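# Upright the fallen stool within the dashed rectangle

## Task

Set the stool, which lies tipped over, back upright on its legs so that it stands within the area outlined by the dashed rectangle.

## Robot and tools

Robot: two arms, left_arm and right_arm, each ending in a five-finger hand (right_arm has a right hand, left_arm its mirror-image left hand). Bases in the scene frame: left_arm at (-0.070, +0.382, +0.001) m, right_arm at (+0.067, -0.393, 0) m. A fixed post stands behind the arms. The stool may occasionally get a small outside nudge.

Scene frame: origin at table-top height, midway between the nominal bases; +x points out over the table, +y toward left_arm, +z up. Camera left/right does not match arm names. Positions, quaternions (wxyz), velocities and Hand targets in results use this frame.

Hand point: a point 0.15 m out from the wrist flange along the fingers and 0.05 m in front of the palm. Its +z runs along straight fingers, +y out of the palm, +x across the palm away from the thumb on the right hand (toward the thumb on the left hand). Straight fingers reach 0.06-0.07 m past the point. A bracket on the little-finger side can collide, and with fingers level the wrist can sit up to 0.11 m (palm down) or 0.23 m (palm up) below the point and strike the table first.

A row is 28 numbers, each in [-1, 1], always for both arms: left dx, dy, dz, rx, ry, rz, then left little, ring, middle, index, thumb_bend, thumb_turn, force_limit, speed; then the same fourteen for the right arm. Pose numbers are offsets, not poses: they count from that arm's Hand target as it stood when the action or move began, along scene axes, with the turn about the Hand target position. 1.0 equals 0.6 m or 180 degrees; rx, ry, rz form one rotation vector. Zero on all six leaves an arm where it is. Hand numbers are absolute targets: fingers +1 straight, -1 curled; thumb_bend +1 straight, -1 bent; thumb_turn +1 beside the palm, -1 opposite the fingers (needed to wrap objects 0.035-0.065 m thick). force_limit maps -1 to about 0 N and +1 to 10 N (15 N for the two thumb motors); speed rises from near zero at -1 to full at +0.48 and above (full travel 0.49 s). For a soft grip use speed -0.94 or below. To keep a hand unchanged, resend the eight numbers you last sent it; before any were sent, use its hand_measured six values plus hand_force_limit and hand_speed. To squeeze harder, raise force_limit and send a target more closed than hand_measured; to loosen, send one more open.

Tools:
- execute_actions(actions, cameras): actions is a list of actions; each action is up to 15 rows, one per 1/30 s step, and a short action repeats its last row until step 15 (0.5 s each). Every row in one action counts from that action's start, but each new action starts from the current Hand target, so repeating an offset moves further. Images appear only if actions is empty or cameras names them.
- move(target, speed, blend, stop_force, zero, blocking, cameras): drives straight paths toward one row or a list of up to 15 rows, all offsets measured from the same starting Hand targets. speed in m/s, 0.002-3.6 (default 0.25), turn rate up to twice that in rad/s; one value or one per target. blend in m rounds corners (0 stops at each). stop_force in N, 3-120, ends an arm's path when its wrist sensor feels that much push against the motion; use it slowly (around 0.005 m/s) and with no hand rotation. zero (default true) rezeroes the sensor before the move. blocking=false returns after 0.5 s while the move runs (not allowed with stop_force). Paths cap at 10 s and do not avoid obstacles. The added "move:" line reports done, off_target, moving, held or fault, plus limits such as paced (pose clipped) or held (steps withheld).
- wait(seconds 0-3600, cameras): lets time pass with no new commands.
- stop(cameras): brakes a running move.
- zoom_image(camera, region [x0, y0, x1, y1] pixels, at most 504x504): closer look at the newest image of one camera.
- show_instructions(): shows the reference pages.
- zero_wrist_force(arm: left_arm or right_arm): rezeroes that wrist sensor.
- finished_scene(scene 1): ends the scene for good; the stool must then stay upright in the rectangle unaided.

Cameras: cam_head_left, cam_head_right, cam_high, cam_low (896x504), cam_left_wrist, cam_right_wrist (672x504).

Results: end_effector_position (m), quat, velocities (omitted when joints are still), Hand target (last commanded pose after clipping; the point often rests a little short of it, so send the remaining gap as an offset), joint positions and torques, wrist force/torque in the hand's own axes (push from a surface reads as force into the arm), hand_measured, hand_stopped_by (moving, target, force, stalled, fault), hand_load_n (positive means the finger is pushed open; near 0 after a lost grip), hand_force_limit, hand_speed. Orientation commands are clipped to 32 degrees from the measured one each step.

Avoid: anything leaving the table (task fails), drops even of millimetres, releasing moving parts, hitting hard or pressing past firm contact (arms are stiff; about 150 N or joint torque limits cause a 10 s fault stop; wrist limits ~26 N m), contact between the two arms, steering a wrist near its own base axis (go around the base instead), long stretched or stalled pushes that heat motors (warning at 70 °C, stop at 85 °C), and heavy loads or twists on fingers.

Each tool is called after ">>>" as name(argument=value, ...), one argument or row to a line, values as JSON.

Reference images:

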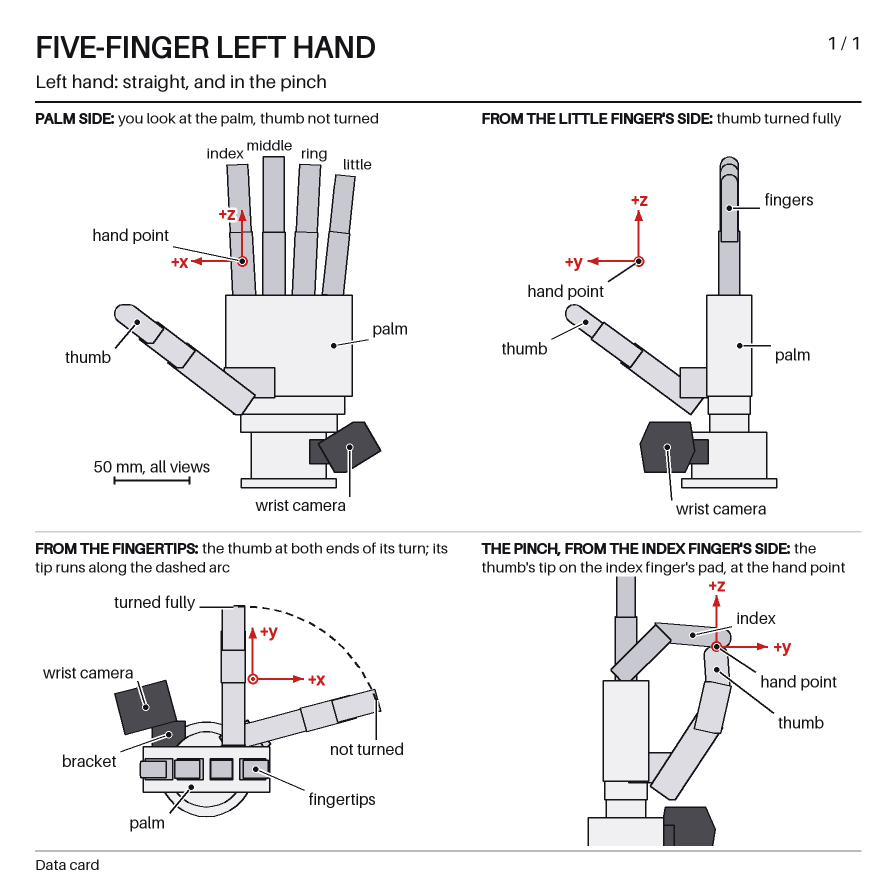

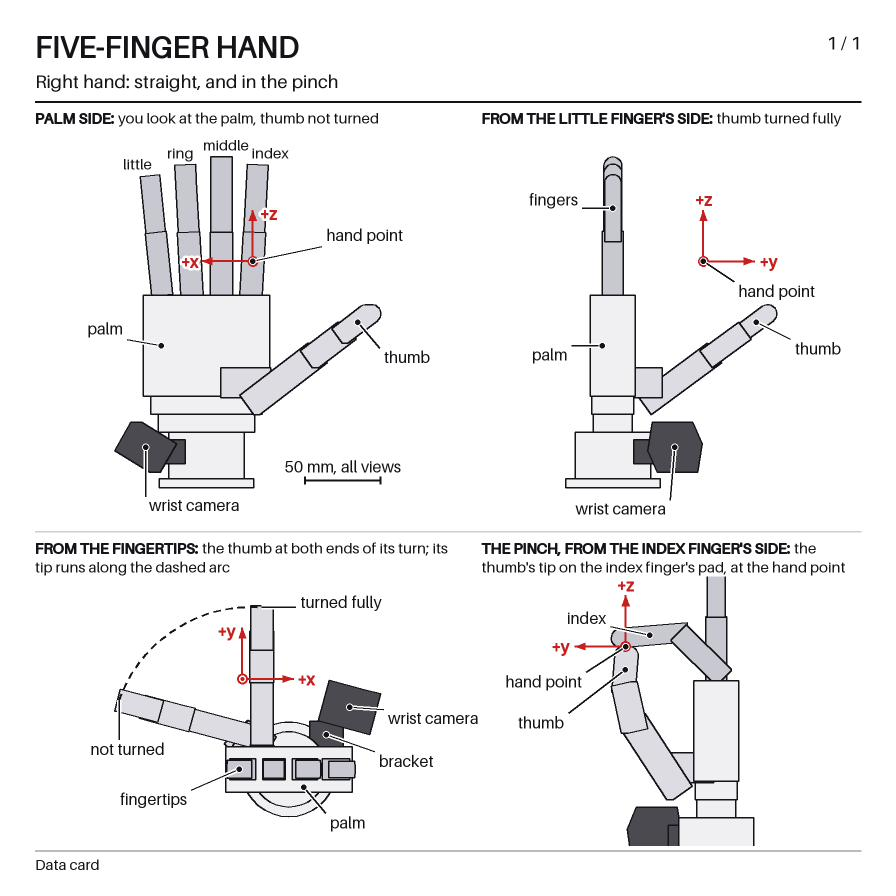

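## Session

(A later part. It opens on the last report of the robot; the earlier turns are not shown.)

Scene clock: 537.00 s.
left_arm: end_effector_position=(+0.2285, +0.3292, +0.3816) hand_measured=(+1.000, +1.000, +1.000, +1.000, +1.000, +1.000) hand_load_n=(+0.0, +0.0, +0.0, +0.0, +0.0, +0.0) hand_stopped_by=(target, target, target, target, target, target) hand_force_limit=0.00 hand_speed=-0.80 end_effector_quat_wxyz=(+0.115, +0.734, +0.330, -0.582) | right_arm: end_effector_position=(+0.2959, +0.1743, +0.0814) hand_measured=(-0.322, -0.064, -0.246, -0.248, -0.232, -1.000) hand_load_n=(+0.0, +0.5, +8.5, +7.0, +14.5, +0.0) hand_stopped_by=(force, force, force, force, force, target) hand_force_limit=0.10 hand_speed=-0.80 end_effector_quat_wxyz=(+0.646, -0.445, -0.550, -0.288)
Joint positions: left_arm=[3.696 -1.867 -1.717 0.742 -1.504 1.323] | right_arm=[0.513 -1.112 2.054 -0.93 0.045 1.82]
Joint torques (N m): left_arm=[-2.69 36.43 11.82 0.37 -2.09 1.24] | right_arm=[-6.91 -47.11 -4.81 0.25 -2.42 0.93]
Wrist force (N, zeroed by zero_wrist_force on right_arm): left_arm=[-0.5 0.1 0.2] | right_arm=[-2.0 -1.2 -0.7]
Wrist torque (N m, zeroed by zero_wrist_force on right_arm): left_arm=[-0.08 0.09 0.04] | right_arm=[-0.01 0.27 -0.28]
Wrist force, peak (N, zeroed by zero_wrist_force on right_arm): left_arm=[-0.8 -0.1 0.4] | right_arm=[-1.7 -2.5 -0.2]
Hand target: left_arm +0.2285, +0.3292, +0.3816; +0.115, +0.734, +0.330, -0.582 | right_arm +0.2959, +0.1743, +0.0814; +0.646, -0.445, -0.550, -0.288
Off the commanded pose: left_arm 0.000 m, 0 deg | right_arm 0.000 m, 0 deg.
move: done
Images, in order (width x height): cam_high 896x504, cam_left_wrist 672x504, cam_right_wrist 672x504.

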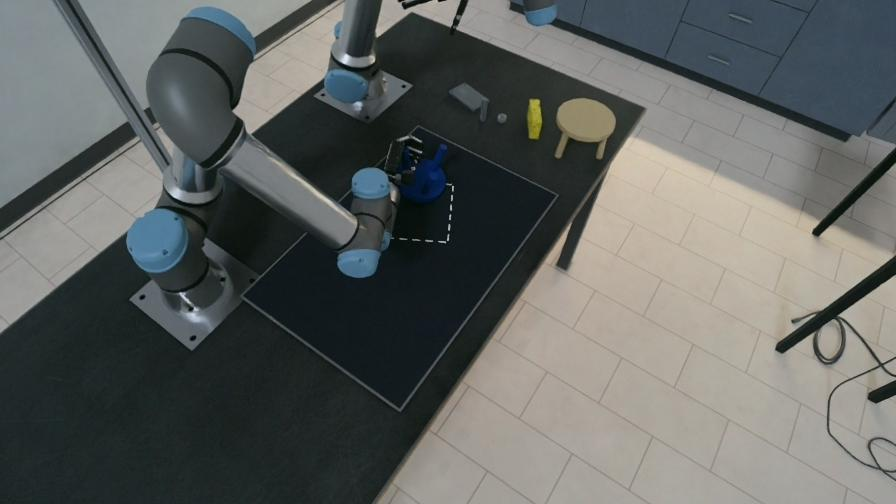

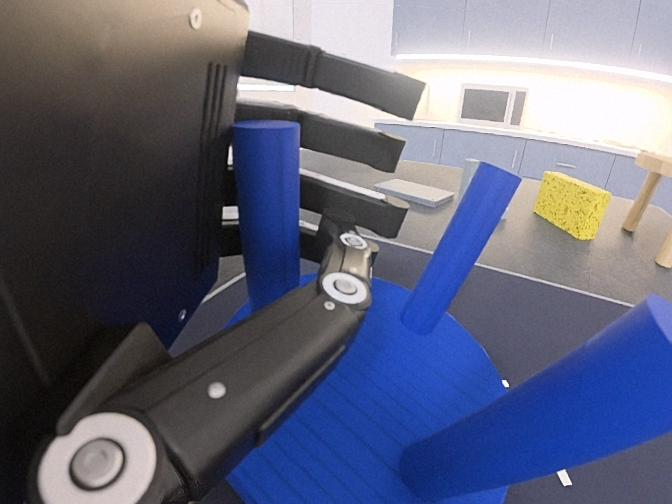

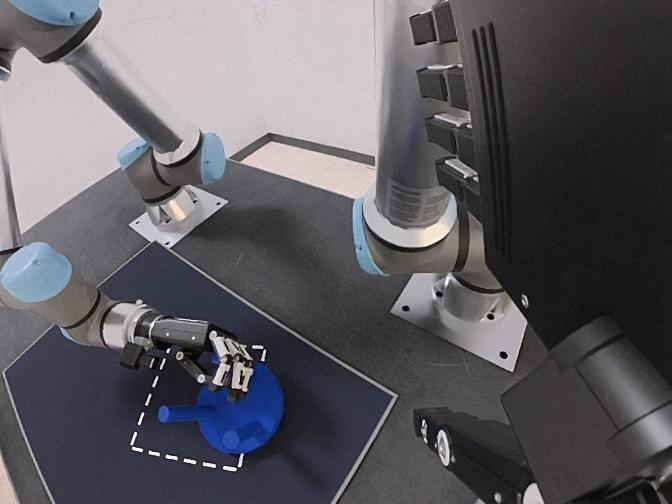

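>>> move(
  target=[
    [0,0,0,0,0,0,1,1,1,1,1,1,0,-0.8,0.0353,0.018,0.0297,-0.0378,0.0742,0,-0.9,-0.9,-0.9,-0.9,-0.95,-1,0.1,-0.8],
    [0,0,0,0,0,0,1,1,1,1,1,1,0,-0.8,0.0763,0.0389,0.0482,-0.0757,0.1485,0,-0.9,-0.9,-0.9,-0.9,-0.95,-1,0.1,-0.8],
  ],
  speed=0.08,
  blend=0.005,
  cameras=["cam_left_wrist","cam_right_wrist","cam_high","cam_head_left"],
)

>>> zoom_image(
  camera="cam_high",
  region=[340, 100, 480, 220],
)

Scene clock: 545.37 s.
left_arm: end_effector_position=(+0.2285, +0.3292, +0.3816) hand_measured=(+1.000, +1.000, +1.000, +1.000, +1.000, +1.000) hand_load_n=(+0.0, +0.0, +0.0, +0.0, +0.0, +0.0) hand_stopped_by=(target, target, target, target, target, target) hand_force_limit=0.00 hand_speed=-0.80 end_effector_quat_wxyz=(+0.115, +0.734, +0.330, -0.582) | right_arm: end_effector_position=(+0.3417, +0.1976, +0.1103) hand_measured=(-0.322, -0.064, -0.246, -0.248, -0.232, -1.000) hand_load_n=(+0.0, +0.0, +8.5, +7.0, +14.5, +0.5) hand_stopped_by=(force, force, force, force, force, target) hand_force_limit=0.10 hand_speed=-0.80 end_effector_quat_wxyz=(+0.698, -0.572, -0.416, -0.111)
Joint positions: left_arm=[3.696 -1.867 -1.717 0.742 -1.504 1.323] | right_arm=[0.506 -1.063 1.785 -0.687 0.038 2.321]
Joint torques (N m): left_arm=[-1.15 36.64 11.2 0.65 -2.28 1.39] | right_arm=[-7.22 -53.18 -13.72 1.03 -2.53 -0.98]
Wrist force (N, zeroed by zero_wrist_force on right_arm): left_arm=[-0.4 0.0 0.2] | right_arm=[-2.1 -1.7 -0.5]
Wrist torque (N m, zeroed by zero_wrist_force on right_arm): left_arm=[-0.09 0.07 0.05] | right_arm=[-0.08 0.34 -0.35]
Wrist force, peak (N, zeroed by zero_wrist_force on right_arm): left_arm=[-0.7 -0.1 0.3] | right_arm=[0.7 -6.3 -0.5]
Hand target: left_arm +0.2285, +0.3292, +0.3816; +0.115, +0.734, +0.330, -0.582 | right_arm +0.3417, +0.1976, +0.1103; +0.698, -0.572, -0.416, -0.111
Off the commanded pose: left_arm 0.000 m, 0 deg | right_arm 0.000 m, 0 deg.
move: done
Images, in order (width x height): cam_head_left 896x504, cam_high 896x504, cam_left_wrist 672x504, cam_right_wrist 672x504.

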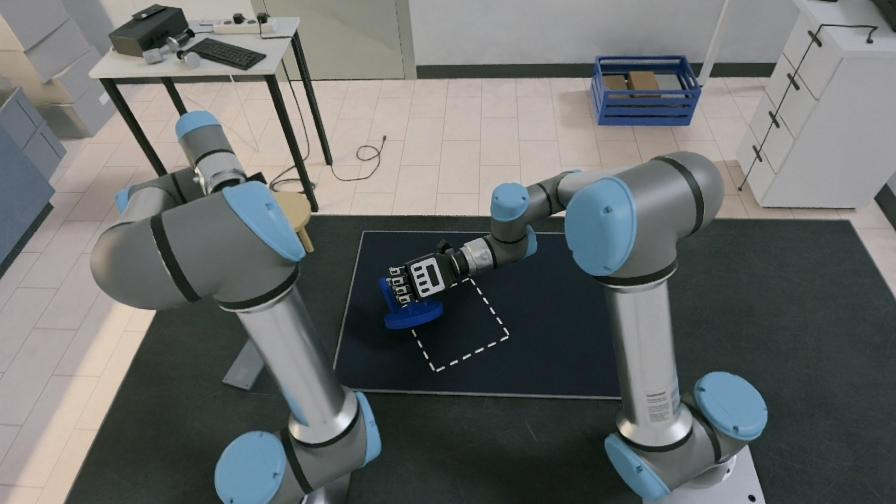

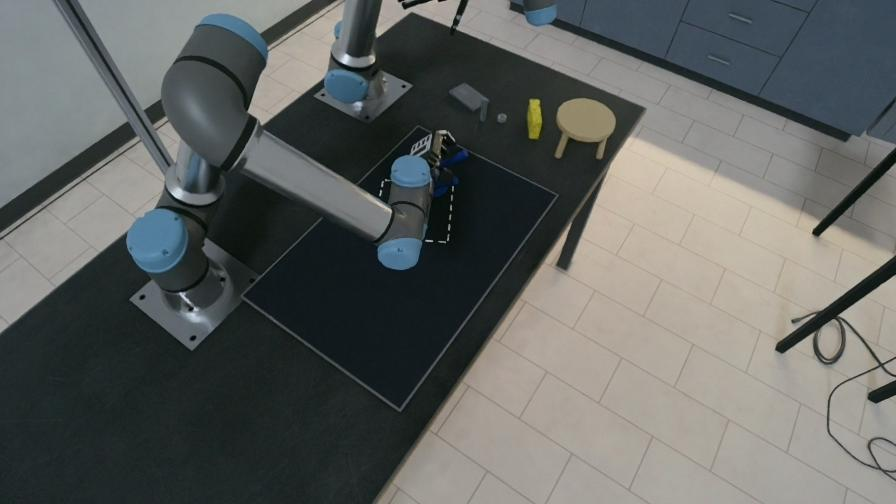

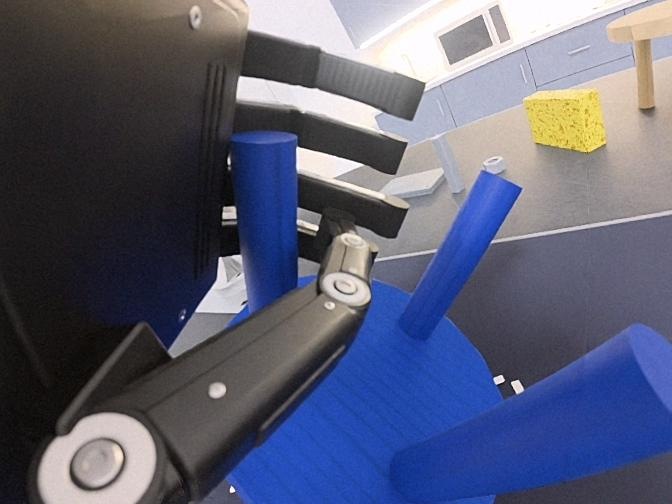

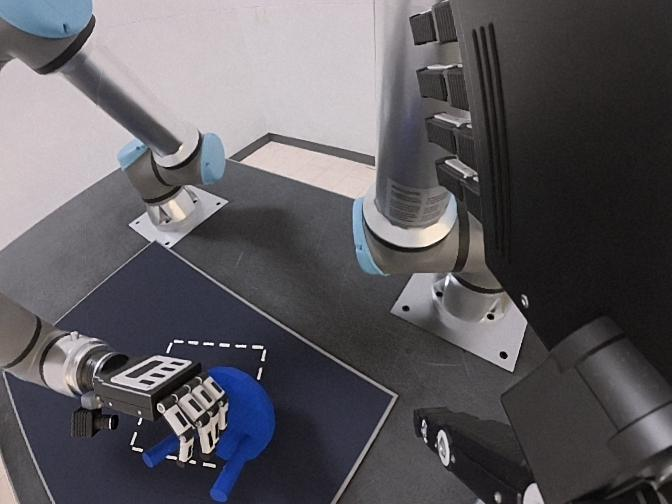

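Scaled by 3.600 from the camera's image (finer frame: 1280x720).

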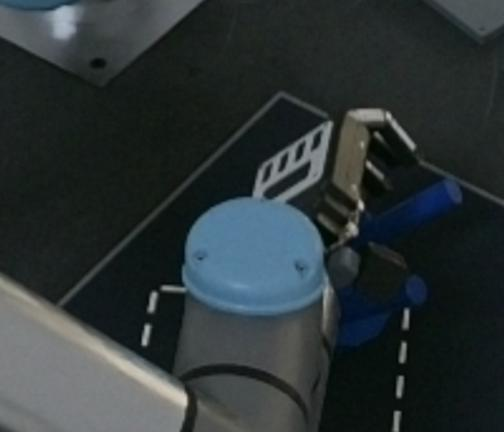

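>>> move(
  target=[
    [0,0,0,0,0,0,1,1,1,1,1,1,0,-0.8,0.0438,0.0223,0.006,-0.0378,0.0742,0,-0.9,-0.9,-0.9,-0.9,-0.95,-1,0.1,-0.8],
    [0,0,0,0,0,0,1,1,1,1,1,1,0,-0.8,0.0876,0.0446,-0.001,-0.0757,0.1485,0,-0.9,-0.9,-0.9,-0.9,-0.95,-1,0.1,-0.8],
  ],
  speed=0.08,
  blend=0.005,
  cameras=["cam_left_wrist","cam_right_wrist","cam_high","cam_head_left","cam_low"],
)

>>> zoom_image(
  camera="cam_right_wrist",
  region=[80, 320, 300, 504],
)

Scene clock: 554.53 s.
left_arm: end_effector_position=(+0.2285, +0.3292, +0.3816) hand_measured=(+1.000, +1.000, +1.000, +1.000, +1.000, +1.000) hand_load_n=(+0.0, +0.0, +0.0, +0.0, +0.0, +0.0) hand_stopped_by=(target, target, target, target, target, target) hand_force_limit=0.00 hand_speed=-0.80 end_effector_quat_wxyz=(+0.115, +0.734, +0.330, -0.582) | right_arm: end_effector_position=(+0.3942, +0.2244, +0.1096) hand_measured=(-0.322, -0.064, -0.246, -0.248, -0.232, -1.000) hand_load_n=(+0.0, +0.0, +8.5, +7.0, +15.0, +0.5) hand_stopped_by=(force, force, force, force, force, target) hand_force_limit=0.10 hand_speed=-0.80 end_effector_quat_wxyz=(+0.703, -0.661, -0.254, +0.074) end_effector_velocity=(-0.001, +0.000, +0.000) end_effector_angular_velocity=(-0.002, +0.004, +0.000)
Joint positions: left_arm=[3.696 -1.867 -1.717 0.742 -1.504 1.323] | right_arm=[0.5 -0.885 1.467 -0.521 0.031 2.818]
Joint velocities: left_arm=[within noise] | right_arm=[0 0.001 0 0.006 0 -0.002]
Joint torques (N m): left_arm=[-1.26 37.03 12.79 0.84 -2.19 1.46] | right_arm=[-6.68 -61.36 -19.05 1.07 -2.75 -1.35]
Wrist force (N, zeroed by zero_wrist_force on right_arm): left_arm=[-0.5 0.1 0.2] | right_arm=[-2.9 -0.9 -0.7]
Wrist torque (N m, zeroed by zero_wrist_force on right_arm): left_arm=[-0.06 0.08 0.04] | right_arm=[-0.07 0.49 -0.49]
Wrist force, peak (N, zeroed by zero_wrist_force on right_arm): left_arm=[-0.8 0.0 0.5] | right_arm=[0.2 -4.8 -0.7]
Hand target: left_arm +0.2285, +0.3292, +0.3816; +0.115, +0.734, +0.330, -0.582 | right_arm +0.3942, +0.2244, +0.1097; +0.703, -0.660, -0.254, +0.074
Off the commanded pose: left_arm 0.000 m, 0 deg | right_arm 0.000 m, 0 deg.
move: done
Images, in order (width x height): cam_head_left 896x504, cam_high 896x504, cam_low 896x504, cam_left_wrist 672x504, cam_right_wrist 672x504.

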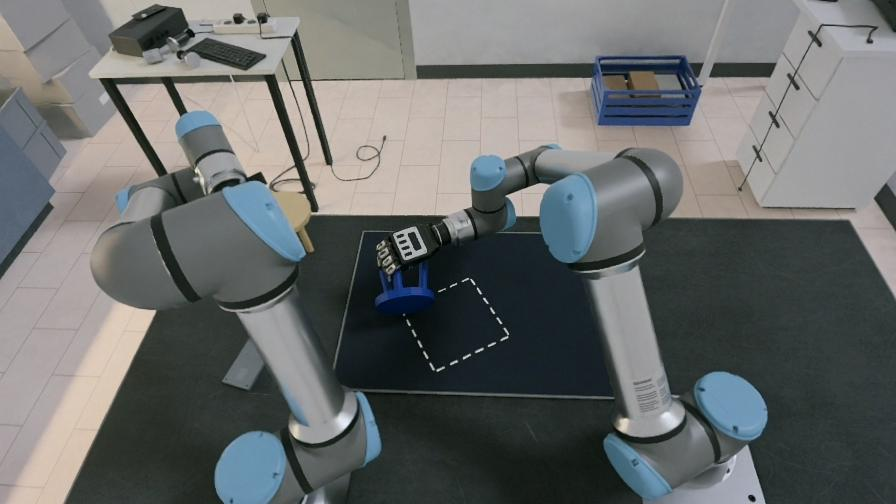

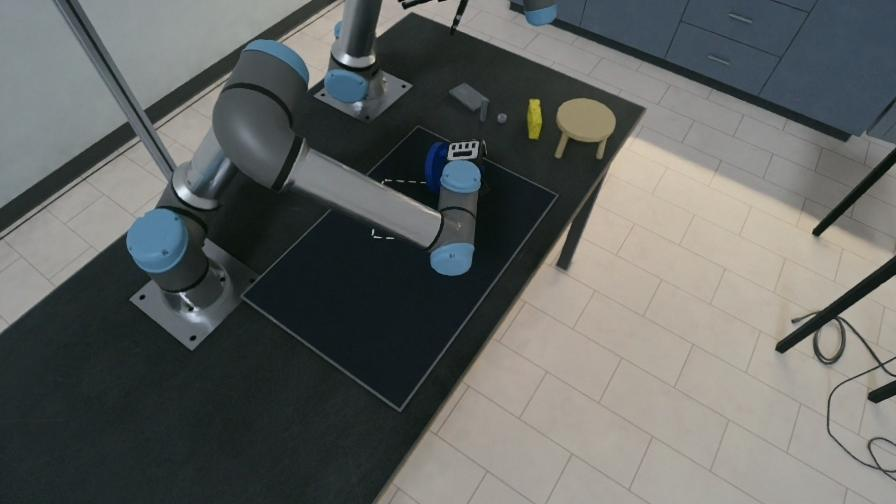

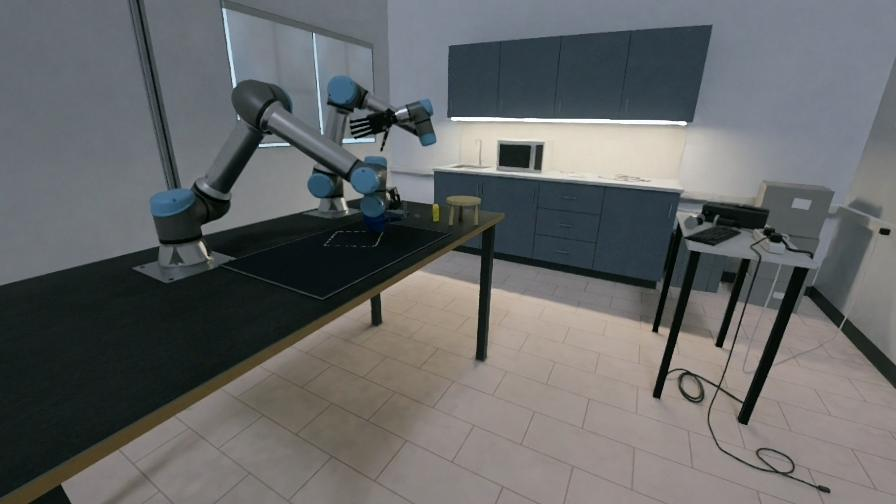

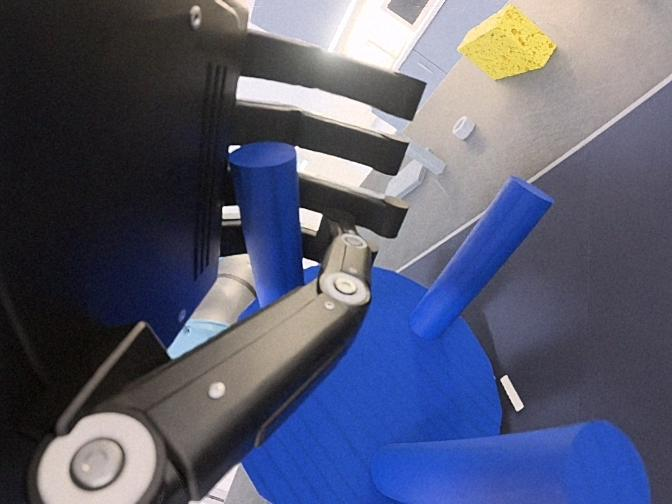

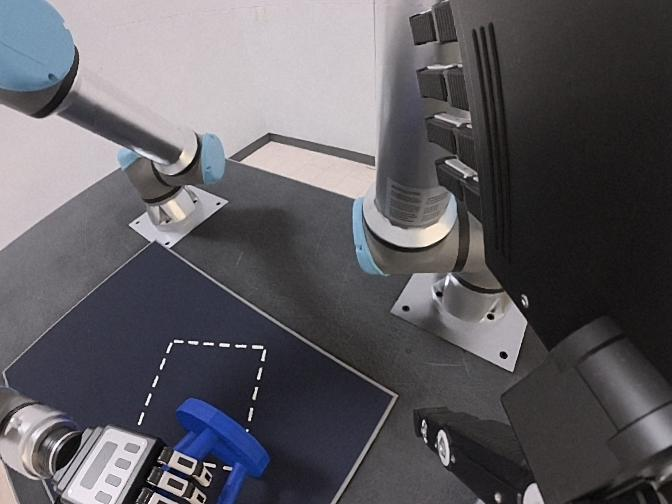

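Scaled by 2.291 from the camera's image (finer frame: 960x720).

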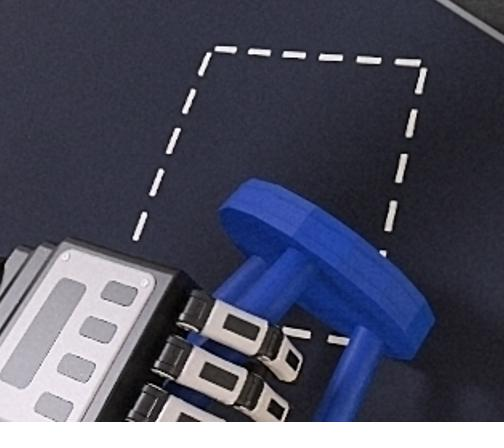

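>>> move(
  target=[0,0,0,0,0,0,1,1,1,1,1,1,0,-0.8,0.0405,0.0207,-0.0195,-0.0378,0.0742,0,-0.9,-0.9,-0.9,-0.9,-0.95,-1,0.1,-0.8],
  speed=0.06,
  cameras=["cam_left_wrist","cam_right_wrist","cam_high"],
)

>>> zoom_image(
  camera="cam_right_wrist",
  region=[80, 320, 300, 504],
)

>>> zoom_image(
  camera="cam_high",
  region=[400, 100, 540, 220],
)

Scene clock: 562.50 s.
left_arm: end_effector_position=(+0.2285, +0.3292, +0.3816) hand_measured=(+1.000, +1.000, +1.000, +1.000, +1.000, +1.000) hand_load_n=(+0.0, +0.0, +0.0, +0.0, +0.0, +0.5) hand_stopped_by=(target, target, target, target, target, target) hand_force_limit=0.00 hand_speed=-0.80 end_effector_quat_wxyz=(+0.115, +0.734, +0.330, -0.582) | right_arm: end_effector_position=(+0.4185, +0.2368, +0.0979) hand_measured=(-0.322, -0.064, -0.246, -0.248, -0.232, -1.000) hand_load_n=(+0.0, +0.0, +8.5, +7.0, +15.0, +0.5) hand_stopped_by=(force, force, force, force, force, target) hand_force_limit=0.10 hand_speed=-0.80 end_effector_quat_wxyz=(+0.687, -0.688, -0.166, +0.165) end_effector_velocity=(+0.000, +0.000, +0.000) end_effector_angular_velocity=(-0.001, +0.002, +0.000)
Joint positions: left_arm=[3.696 -1.867 -1.717 0.742 -1.504 1.323] | right_arm=[0.498 -0.772 1.31 -0.47 0.029 3.073]
Joint velocities: left_arm=[within noise] | right_arm=[0 0.001 0 0.005 0 -0.004]
Joint torques (N m): left_arm=[-2.41 35.75 12.1 0.81 -2.28 1.42] | right_arm=[-6.63 -66.21 -19.61 0.98 -2.93 -1.3]
Wrist force (N, zeroed by zero_wrist_force on right_arm): left_arm=[-0.5 -0.2 0.1] | right_arm=[-3.8 0.4 -0.7]
Wrist torque (N m, zeroed by zero_wrist_force on right_arm): left_arm=[-0.10 0.08 0.05] | right_arm=[0.05 0.56 -0.54]
Wrist force, peak (N, zeroed by zero_wrist_force on right_arm): left_arm=[-0.7 -0.2 0.3] | right_arm=[-5.0 1.6 -1.0]
Hand target: left_arm +0.2285, +0.3292, +0.3816; +0.115, +0.734, +0.330, -0.582 | right_arm +0.4185, +0.2368, +0.0980; +0.687, -0.688, -0.166, +0.165
Off the commanded pose: left_arm 0.000 m, 0 deg | right_arm 0.000 m, 0 deg.
move: done
Images, in order (width x height): cam_high 896x504, cam_left_wrist 672x504, cam_right_wrist 672x504.

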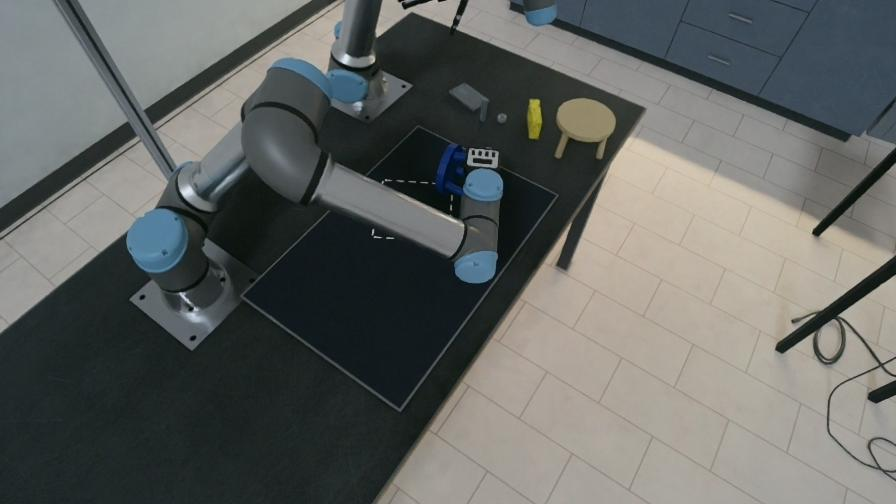

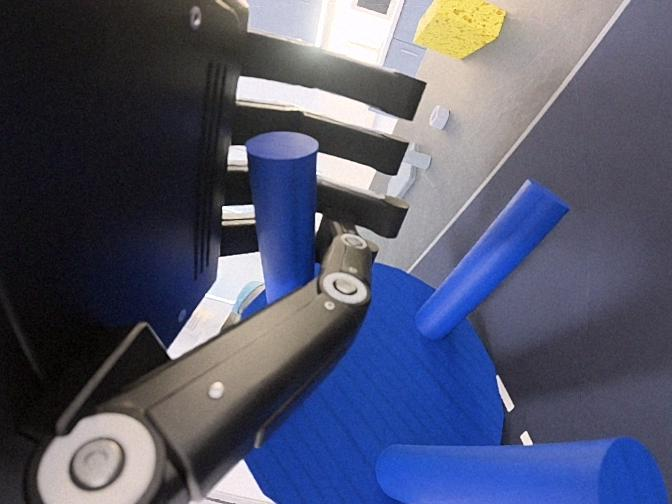

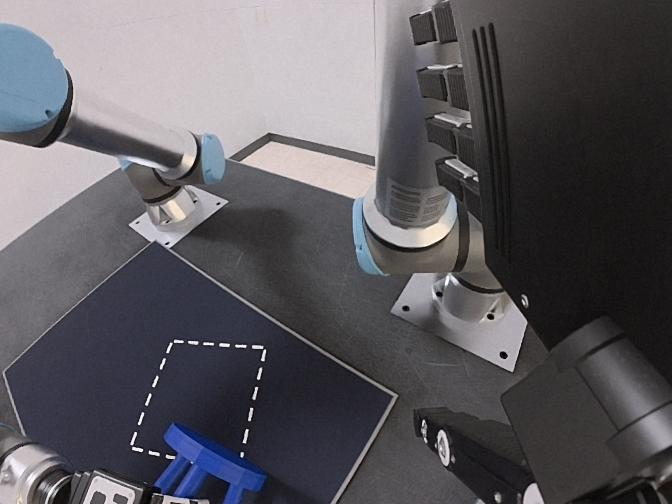

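Scaled by 2.291 from the camera's image (finer frame: 960x720).

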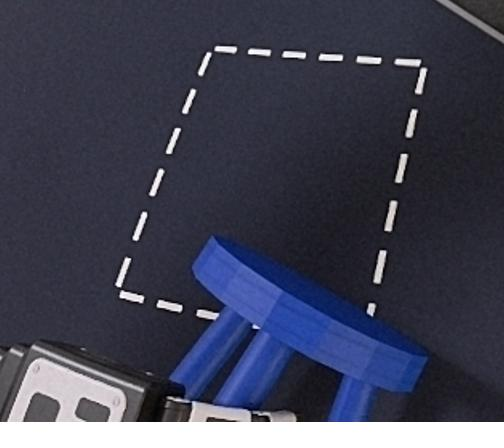

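Scaled by 3.600 from the camera's image (finer frame: 1280x720).

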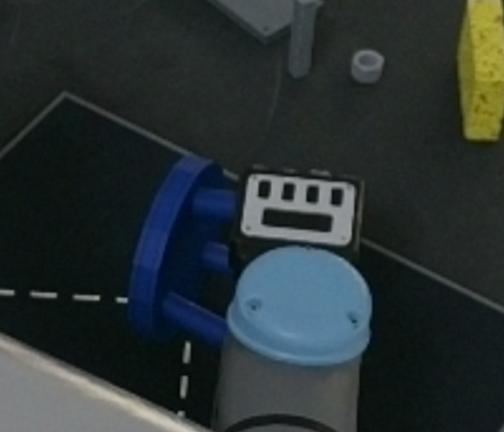

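>>> move(
  target=[0,0,0,0,0,0,1,1,1,1,1,1,0,-0.8,0.0195,0.0099,-0.015,-0.0202,0.0396,0,-0.9,-0.9,-0.9,-0.9,-0.95,-1,0.1,-0.8],
  speed=0.04,
  cameras=["cam_left_wrist","cam_right_wrist"],
)

>>> zoom_image(
  camera="cam_right_wrist",
  region=[80, 320, 300, 504],
)

Scene clock: 568.60 s.
left_arm: end_effector_position=(+0.2285, +0.3292, +0.3816) hand_measured=(+1.000, +1.000, +1.000, +1.000, +1.000, +1.000) hand_load_n=(+0.0, +0.0, +0.0, +0.0, -0.5, +0.0) hand_stopped_by=(target, target, target, target, target, target) hand_force_limit=0.00 hand_speed=-0.80 end_effector_quat_wxyz=(+0.115, +0.734, +0.330, -0.582) | right_arm: end_effector_position=(+0.4302, +0.2427, +0.0889) hand_measured=(-0.322, -0.064, -0.246, -0.248, -0.232, -1.000) hand_load_n=(+0.0, +0.0, +8.0, +7.0, +14.5, +0.5) hand_stopped_by=(force, force, force, force, force, target) hand_force_limit=0.10 hand_speed=-0.80 end_effector_quat_wxyz=(+0.674, -0.698, -0.117, +0.212) end_effector_velocity=(+0.000, +0.000, +0.000) end_effector_angular_velocity=(-0.001, +0.003, -0.001)
Joint positions: left_arm=[3.696 -1.867 -1.717 0.742 -1.504 1.323] | right_arm=[0.497 -0.711 1.233 -0.459 0.028 3.217]
Joint velocities: left_arm=[within noise] | right_arm=[0 0 0 0.005 0 -0.001]
Joint torques (N m): left_arm=[-3.34 37.15 11.55 0.57 -2.08 1.33] | right_arm=[-6.85 -69.05 -16.76 1.26 -2.9 -1.16]
Wrist force (N, zeroed by zero_wrist_force on right_arm): left_arm=[-0.3 -0.2 0.4] | right_arm=[-3.4 -0.7 -0.9]
Wrist torque (N m, zeroed by zero_wrist_force on right_arm): left_arm=[-0.12 0.06 0.06] | right_arm=[-0.10 0.60 -0.51]
Wrist force, peak (N, zeroed by zero_wrist_force on right_arm): left_arm=[-0.6 -0.1 0.5] | right_arm=[-4.7 1.1 -0.8]
Hand target: left_arm +0.2285, +0.3292, +0.3816; +0.115, +0.734, +0.330, -0.582 | right_arm +0.4302, +0.2427, +0.0890; +0.674, -0.698, -0.117, +0.212
Off the commanded pose: left_arm 0.000 m, 0 deg | right_arm 0.000 m, 0 deg.
move: done

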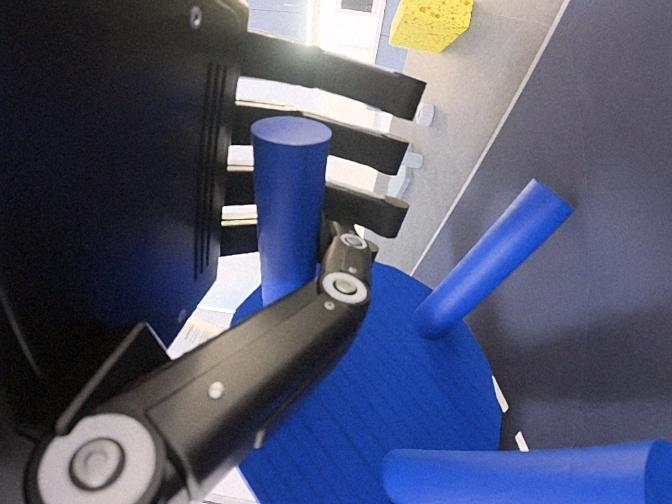

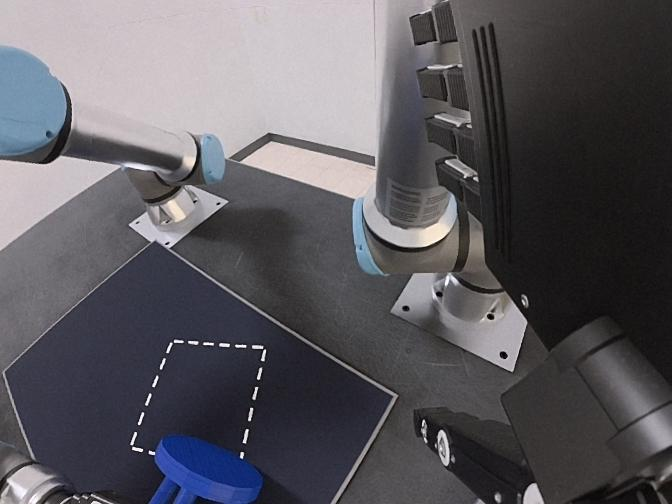

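Scaled by 2.291 from the camera's image (finer frame: 960x720).

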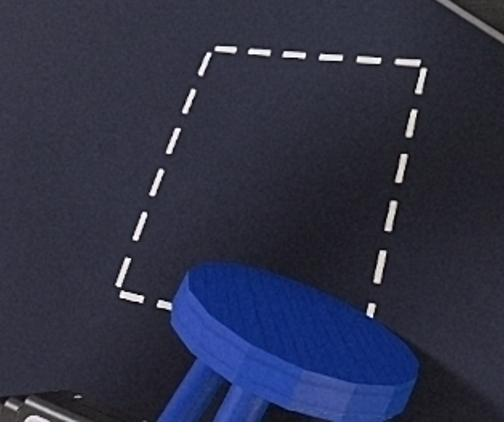

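>>> move(
  target=[0,0,0,0,0,0,1,1,1,1,1,1,0,-0.8,0.0174,0.0089,-0.018,-0.0202,0.0396,0,-0.9,-0.9,-0.9,-0.9,-0.95,-1,0.1,-0.8],
  speed=0.03,
  cameras=["cam_left_wrist","cam_right_wrist"],
)

>>> zoom_image(
  camera="cam_right_wrist",
  region=[80, 320, 300, 504],
)

Scene clock: 577.57 s.
left_arm: end_effector_position=(+0.2285, +0.3292, +0.3816) hand_measured=(+1.000, +1.000, +1.000, +1.000, +1.000, +1.000) hand_load_n=(+0.0, +0.0, +0.0, +0.0, +0.0, +0.0) hand_stopped_by=(target, target, target, target, target, target) hand_force_limit=0.00 hand_speed=-0.80 end_effector_quat_wxyz=(+0.115, +0.734, +0.330, -0.582) | right_arm: end_effector_position=(+0.4408, +0.2481, +0.0782) hand_measured=(-0.322, -0.064, -0.246, -0.248, -0.232, -1.000) hand_load_n=(+0.0, +0.0, +8.0, +7.5, +15.0, +0.0) hand_stopped_by=(force, force, force, force, force, target) hand_force_limit=0.10 hand_speed=-0.80 end_effector_quat_wxyz=(+0.657, -0.704, -0.068, +0.259)
Joint positions: left_arm=[3.696 -1.867 -1.717 0.742 -1.504 1.323] | right_arm=[0.496 -0.65 1.161 -0.454 0.027 3.362]
Joint torques (N m): left_arm=[-1.57 36.62 12.04 0.86 -1.95 1.34] | right_arm=[29.34 -0.13 24.68 3.19 -5.25 -0.81]
Wrist force (N, zeroed by zero_wrist_force on right_arm): left_arm=[-0.3 0.0 0.2] | right_arm=[-13.5 -98.6 -32.0]
Wrist torque (N m, zeroed by zero_wrist_force on right_arm): left_arm=[-0.08 0.06 0.05] | right_arm=[-2.11 1.97 -4.36]
Wrist force, peak (N, zeroed by zero_wrist_force on right_arm): left_arm=[-0.7 0.0 0.4] | right_arm=[-13.4 -99.1 -32.1]
Hand target: left_arm +0.2285, +0.3292, +0.3816; +0.115, +0.734, +0.330, -0.582 | right_arm +0.4407, +0.2481, +0.0782; +0.658, -0.704, -0.068, +0.259
Off the commanded pose: left_arm 0.000 m, 0 deg | right_arm 0.000 m, 0 deg.
move: done

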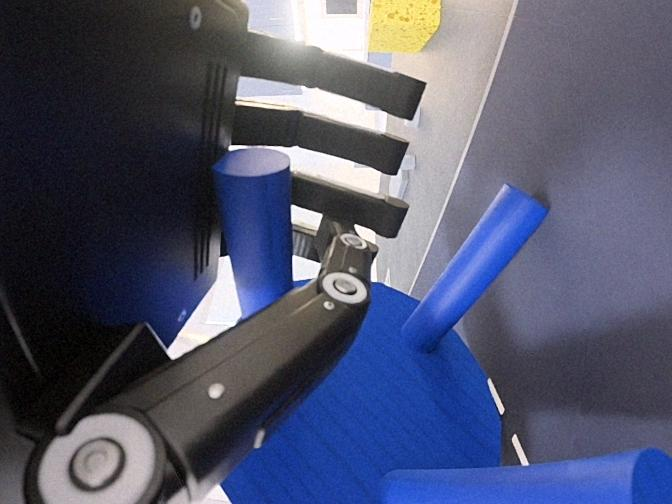

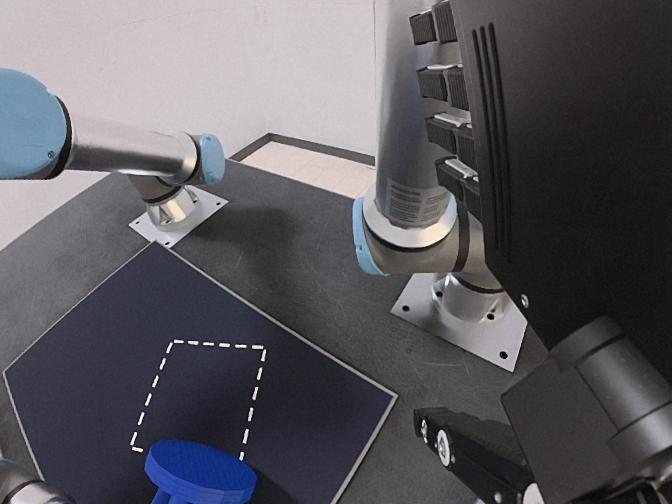

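Scaled by 2.291 from the camera's image (finer frame: 960x720).

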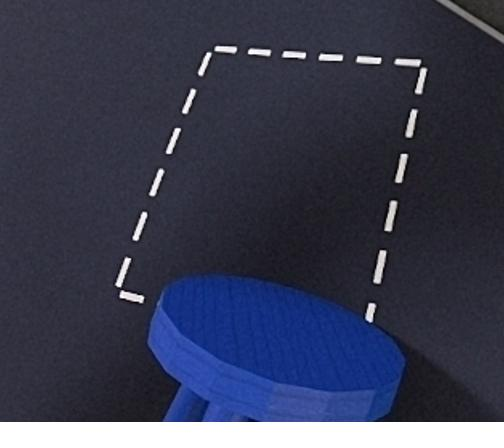

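>>> move(
  target=[0,0,0,0,0,0,1,1,1,1,1,1,0,-0.8,0,0,0.011,0,0,0,-0.9,-0.9,-0.9,-0.9,-0.95,-1,0.1,-0.8],
  speed=0.03,
)

Scene clock: 580.37 s.
left_arm: end_effector_position=(+0.2285, +0.3292, +0.3816) hand_measured=(+1.000, +1.000, +1.000, +1.000, +1.000, +1.000) hand_load_n=(+0.0, +0.0, +0.0, +0.0, +0.0, +0.0) hand_stopped_by=(target, target, target, target, target, target) hand_force_limit=0.00 hand_speed=-0.80 end_effector_quat_wxyz=(+0.115, +0.734, +0.330, -0.582) | right_arm: end_effector_position=(+0.4406, +0.2481, +0.0848) hand_measured=(-0.322, -0.064, -0.246, -0.248, -0.232, -1.000) hand_load_n=(+0.0, +0.0, +8.5, +7.0, +15.0, +0.5) hand_stopped_by=(force, force, force, force, force, target) hand_force_limit=0.10 hand_speed=-0.80 end_effector_quat_wxyz=(+0.658, -0.704, -0.068, +0.259)
Joint positions: left_arm=[3.696 -1.867 -1.717 0.742 -1.504 1.323] | right_arm=[0.496 -0.66 1.163 -0.456 0.027 3.373]
Joint torques (N m): left_arm=[-1.94 37.45 11.99 0.56 -2.18 1.18] | right_arm=[-7.24 -70.33 -14.52 0.1 2.56 0.38]
Wrist force (N, zeroed by zero_wrist_force on right_arm): left_arm=[-0.3 -0.4 0.1] | right_arm=[-4.1 -0.7 -1.2]
Wrist torque (N m, zeroed by zero_wrist_force on right_arm): left_arm=[-0.14 0.05 0.07] | right_arm=[-0.02 0.59 -0.68]
Wrist force, peak (N, zeroed by zero_wrist_force on right_arm): left_arm=[-0.6 -0.2 0.5] | right_arm=[-13.6 -99.2 -32.1]
Hand target: left_arm +0.2285, +0.3292, +0.3816; +0.115, +0.734, +0.330, -0.582 | right_arm +0.4407, +0.2481, +0.0848; +0.658, -0.704, -0.068, +0.259
Off the commanded pose: left_arm 0.000 m, 0 deg | right_arm 0.000 m, 0 deg.
move: done

>>> move(
  target=[0,0,0,0,0,0,1,1,1,1,1,1,0,-0.8,0,0,-0.012,0,0,0,-0.9,-0.9,-0.9,-0.9,-0.95,-1,0.1,-0.8],
  speed=0.01,
  stop_force=4,
)

Scene clock: 607.97 s.
left_arm: end_effector_position=(+0.2285, +0.3292, +0.3816) hand_measured=(+1.000, +1.000, +1.000, +1.000, +1.000, +1.000) hand_load_n=(+0.0, +0.0, +0.0, +0.0, +0.0, +0.0) hand_stopped_by=(target, target, target, target, target, target) hand_force_limit=0.00 hand_speed=-0.80 end_effector_quat_wxyz=(+0.115, +0.734, +0.330, -0.582) | right_arm: end_effector_position=(+0.4407, +0.2481, +0.0776) hand_measured=(-0.322, -0.064, -0.246, -0.248, -0.232, -1.000) hand_load_n=(+0.0, +0.0, +8.5, +7.0, +14.5, +0.5) hand_stopped_by=(force, force, force, force, force, target) hand_force_limit=0.10 hand_speed=-0.80 end_effector_quat_wxyz=(+0.658, -0.704, -0.068, +0.259) end_effector_velocity=(+0.000, +0.000, +0.000) end_effector_angular_velocity=(+0.000, +0.000, +0.000)
Joint positions: left_arm=[3.696 -1.867 -1.717 0.742 -1.504 1.323] | right_arm=[0.496 -0.653 1.17 -0.478 0.027 3.381]
Joint velocities: left_arm=[within noise] | right_arm=[0 -0.002 0.002 -0.006 0 0.006]
Joint torques (N m): left_arm=[-1.72 36.35 11.43 0.67 -2.09 1.42] | right_arm=[-6.69 -70.9 -8.95 -1.58 1.88 1.34]
Wrist force (N, zeroed by zero_wrist_force on right_arm): left_arm=[-0.2 -0.1 0.0] | right_arm=[-3.8 -1.2 -0.8]
Wrist torque (N m, zeroed by zero_wrist_force on right_arm): left_arm=[-0.09 0.03 0.06] | right_arm=[-0.08 0.54 -0.66]
Wrist force, peak (N, zeroed by zero_wrist_force on right_arm): left_arm=[-0.6 0.0 0.5] | right_arm=[-4.3 -0.2 -1.1]
Hand target: left_arm +0.2285, +0.3292, +0.3816; +0.115, +0.734, +0.330, -0.582 | right_arm +0.4407, +0.2481, +0.0776; +0.658, -0.704, -0.068, +0.259
Off the commanded pose: left_arm 0.000 m, 0 deg | right_arm 0.000 m, 0 deg.
move: done

>>> move(
  target=[0,0,0,0,0,0,1,1,1,1,1,1,0,-0.8,0,0,-0.015,0,0,0,-0.9,-0.9,-0.9,-0.9,-0.95,-1,0.1,-0.8],
  speed=0.01,
  stop_force=4,
  cameras=["cam_left_wrist","cam_right_wrist","cam_high"],
)

>>> zoom_image(
  camera="cam_high",
  region=[400, 100, 540, 220],
)

Scene clock: 612.40 s.
left_arm: end_effector_position=(+0.2285, +0.3292, +0.3816) hand_measured=(+1.000, +1.000, +1.000, +1.000, +1.000, +1.000) hand_load_n=(+0.0, +0.5, +0.0, +0.0, +0.0, +0.0) hand_stopped_by=(target, target, target, target, target, target) hand_force_limit=0.00 hand_speed=-0.80 end_effector_quat_wxyz=(+0.115, +0.734, +0.330, -0.582) | right_arm: end_effector_position=(+0.4407, +0.2481, +0.0755) hand_measured=(-0.322, -0.064, -0.246, -0.248, -0.232, -1.000) hand_load_n=(+0.0, +0.0, +8.0, +7.0, +15.0, +0.0) hand_stopped_by=(force, force, force, force, force, target) hand_force_limit=0.10 hand_speed=-0.80 end_effector_quat_wxyz=(+0.658, -0.704, -0.068, +0.259)
Joint positions: left_arm=[3.696 -1.867 -1.717 0.742 -1.504 1.323] | right_arm=[0.496 -0.65 1.171 -0.481 0.027 3.38]
Joint torques (N m): left_arm=[-1.61 35.94 12.21 0.55 -2.22 1.43] | right_arm=[-4.21 -67.93 -26.15 1.46 -2.03 1.03]
Wrist force (N, zeroed by zero_wrist_force on right_arm): left_arm=[-0.5 -0.1 0.3] | right_arm=[-3.9 -4.8 -0.5]
Wrist torque (N m, zeroed by zero_wrist_force on right_arm): left_arm=[-0.11 0.08 0.05] | right_arm=[-0.21 0.58 -0.75]
Wrist force, peak (N, zeroed by zero_wrist_force on right_arm): left_arm=[-0.7 -0.1 0.2] | right_arm=[-3.5 -10.0 -0.4]
Hand target: left_arm +0.2285, +0.3292, +0.3816; +0.115, +0.734, +0.330, -0.582 | right_arm +0.4407, +0.2481, +0.0755; +0.658, -0.704, -0.068, +0.259 (not the last commanded pose)
Off the commanded pose: left_arm 0.000 m, 0 deg | right_arm 0.007 m, 0 deg.
move: contact (right_arm)
Images, in order (width x height): cam_high 896x504, cam_left_wrist 672x504, cam_right_wrist 672x504.

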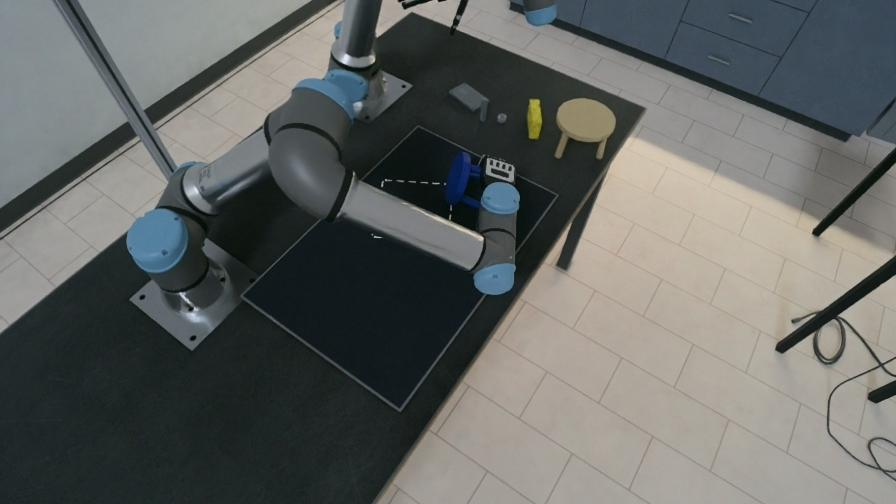

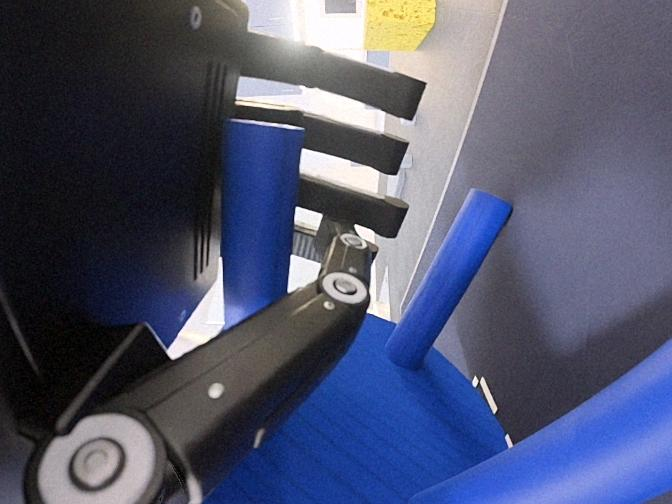

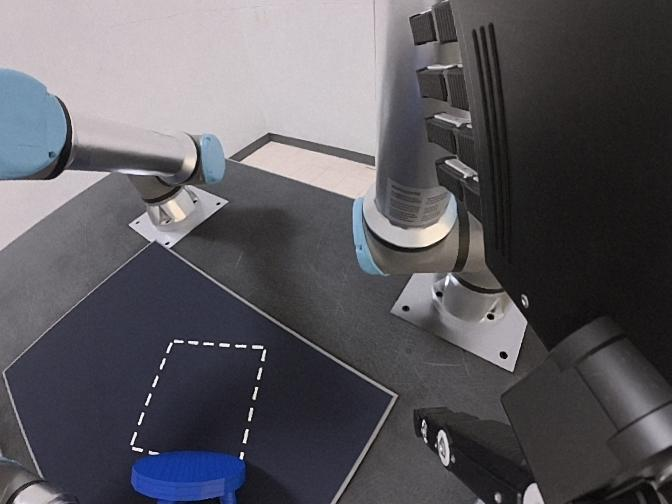

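Scaled by 3.600 from the camera's image (finer frame: 1280x720).

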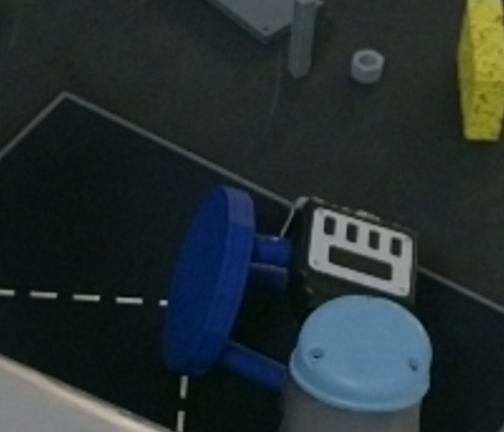

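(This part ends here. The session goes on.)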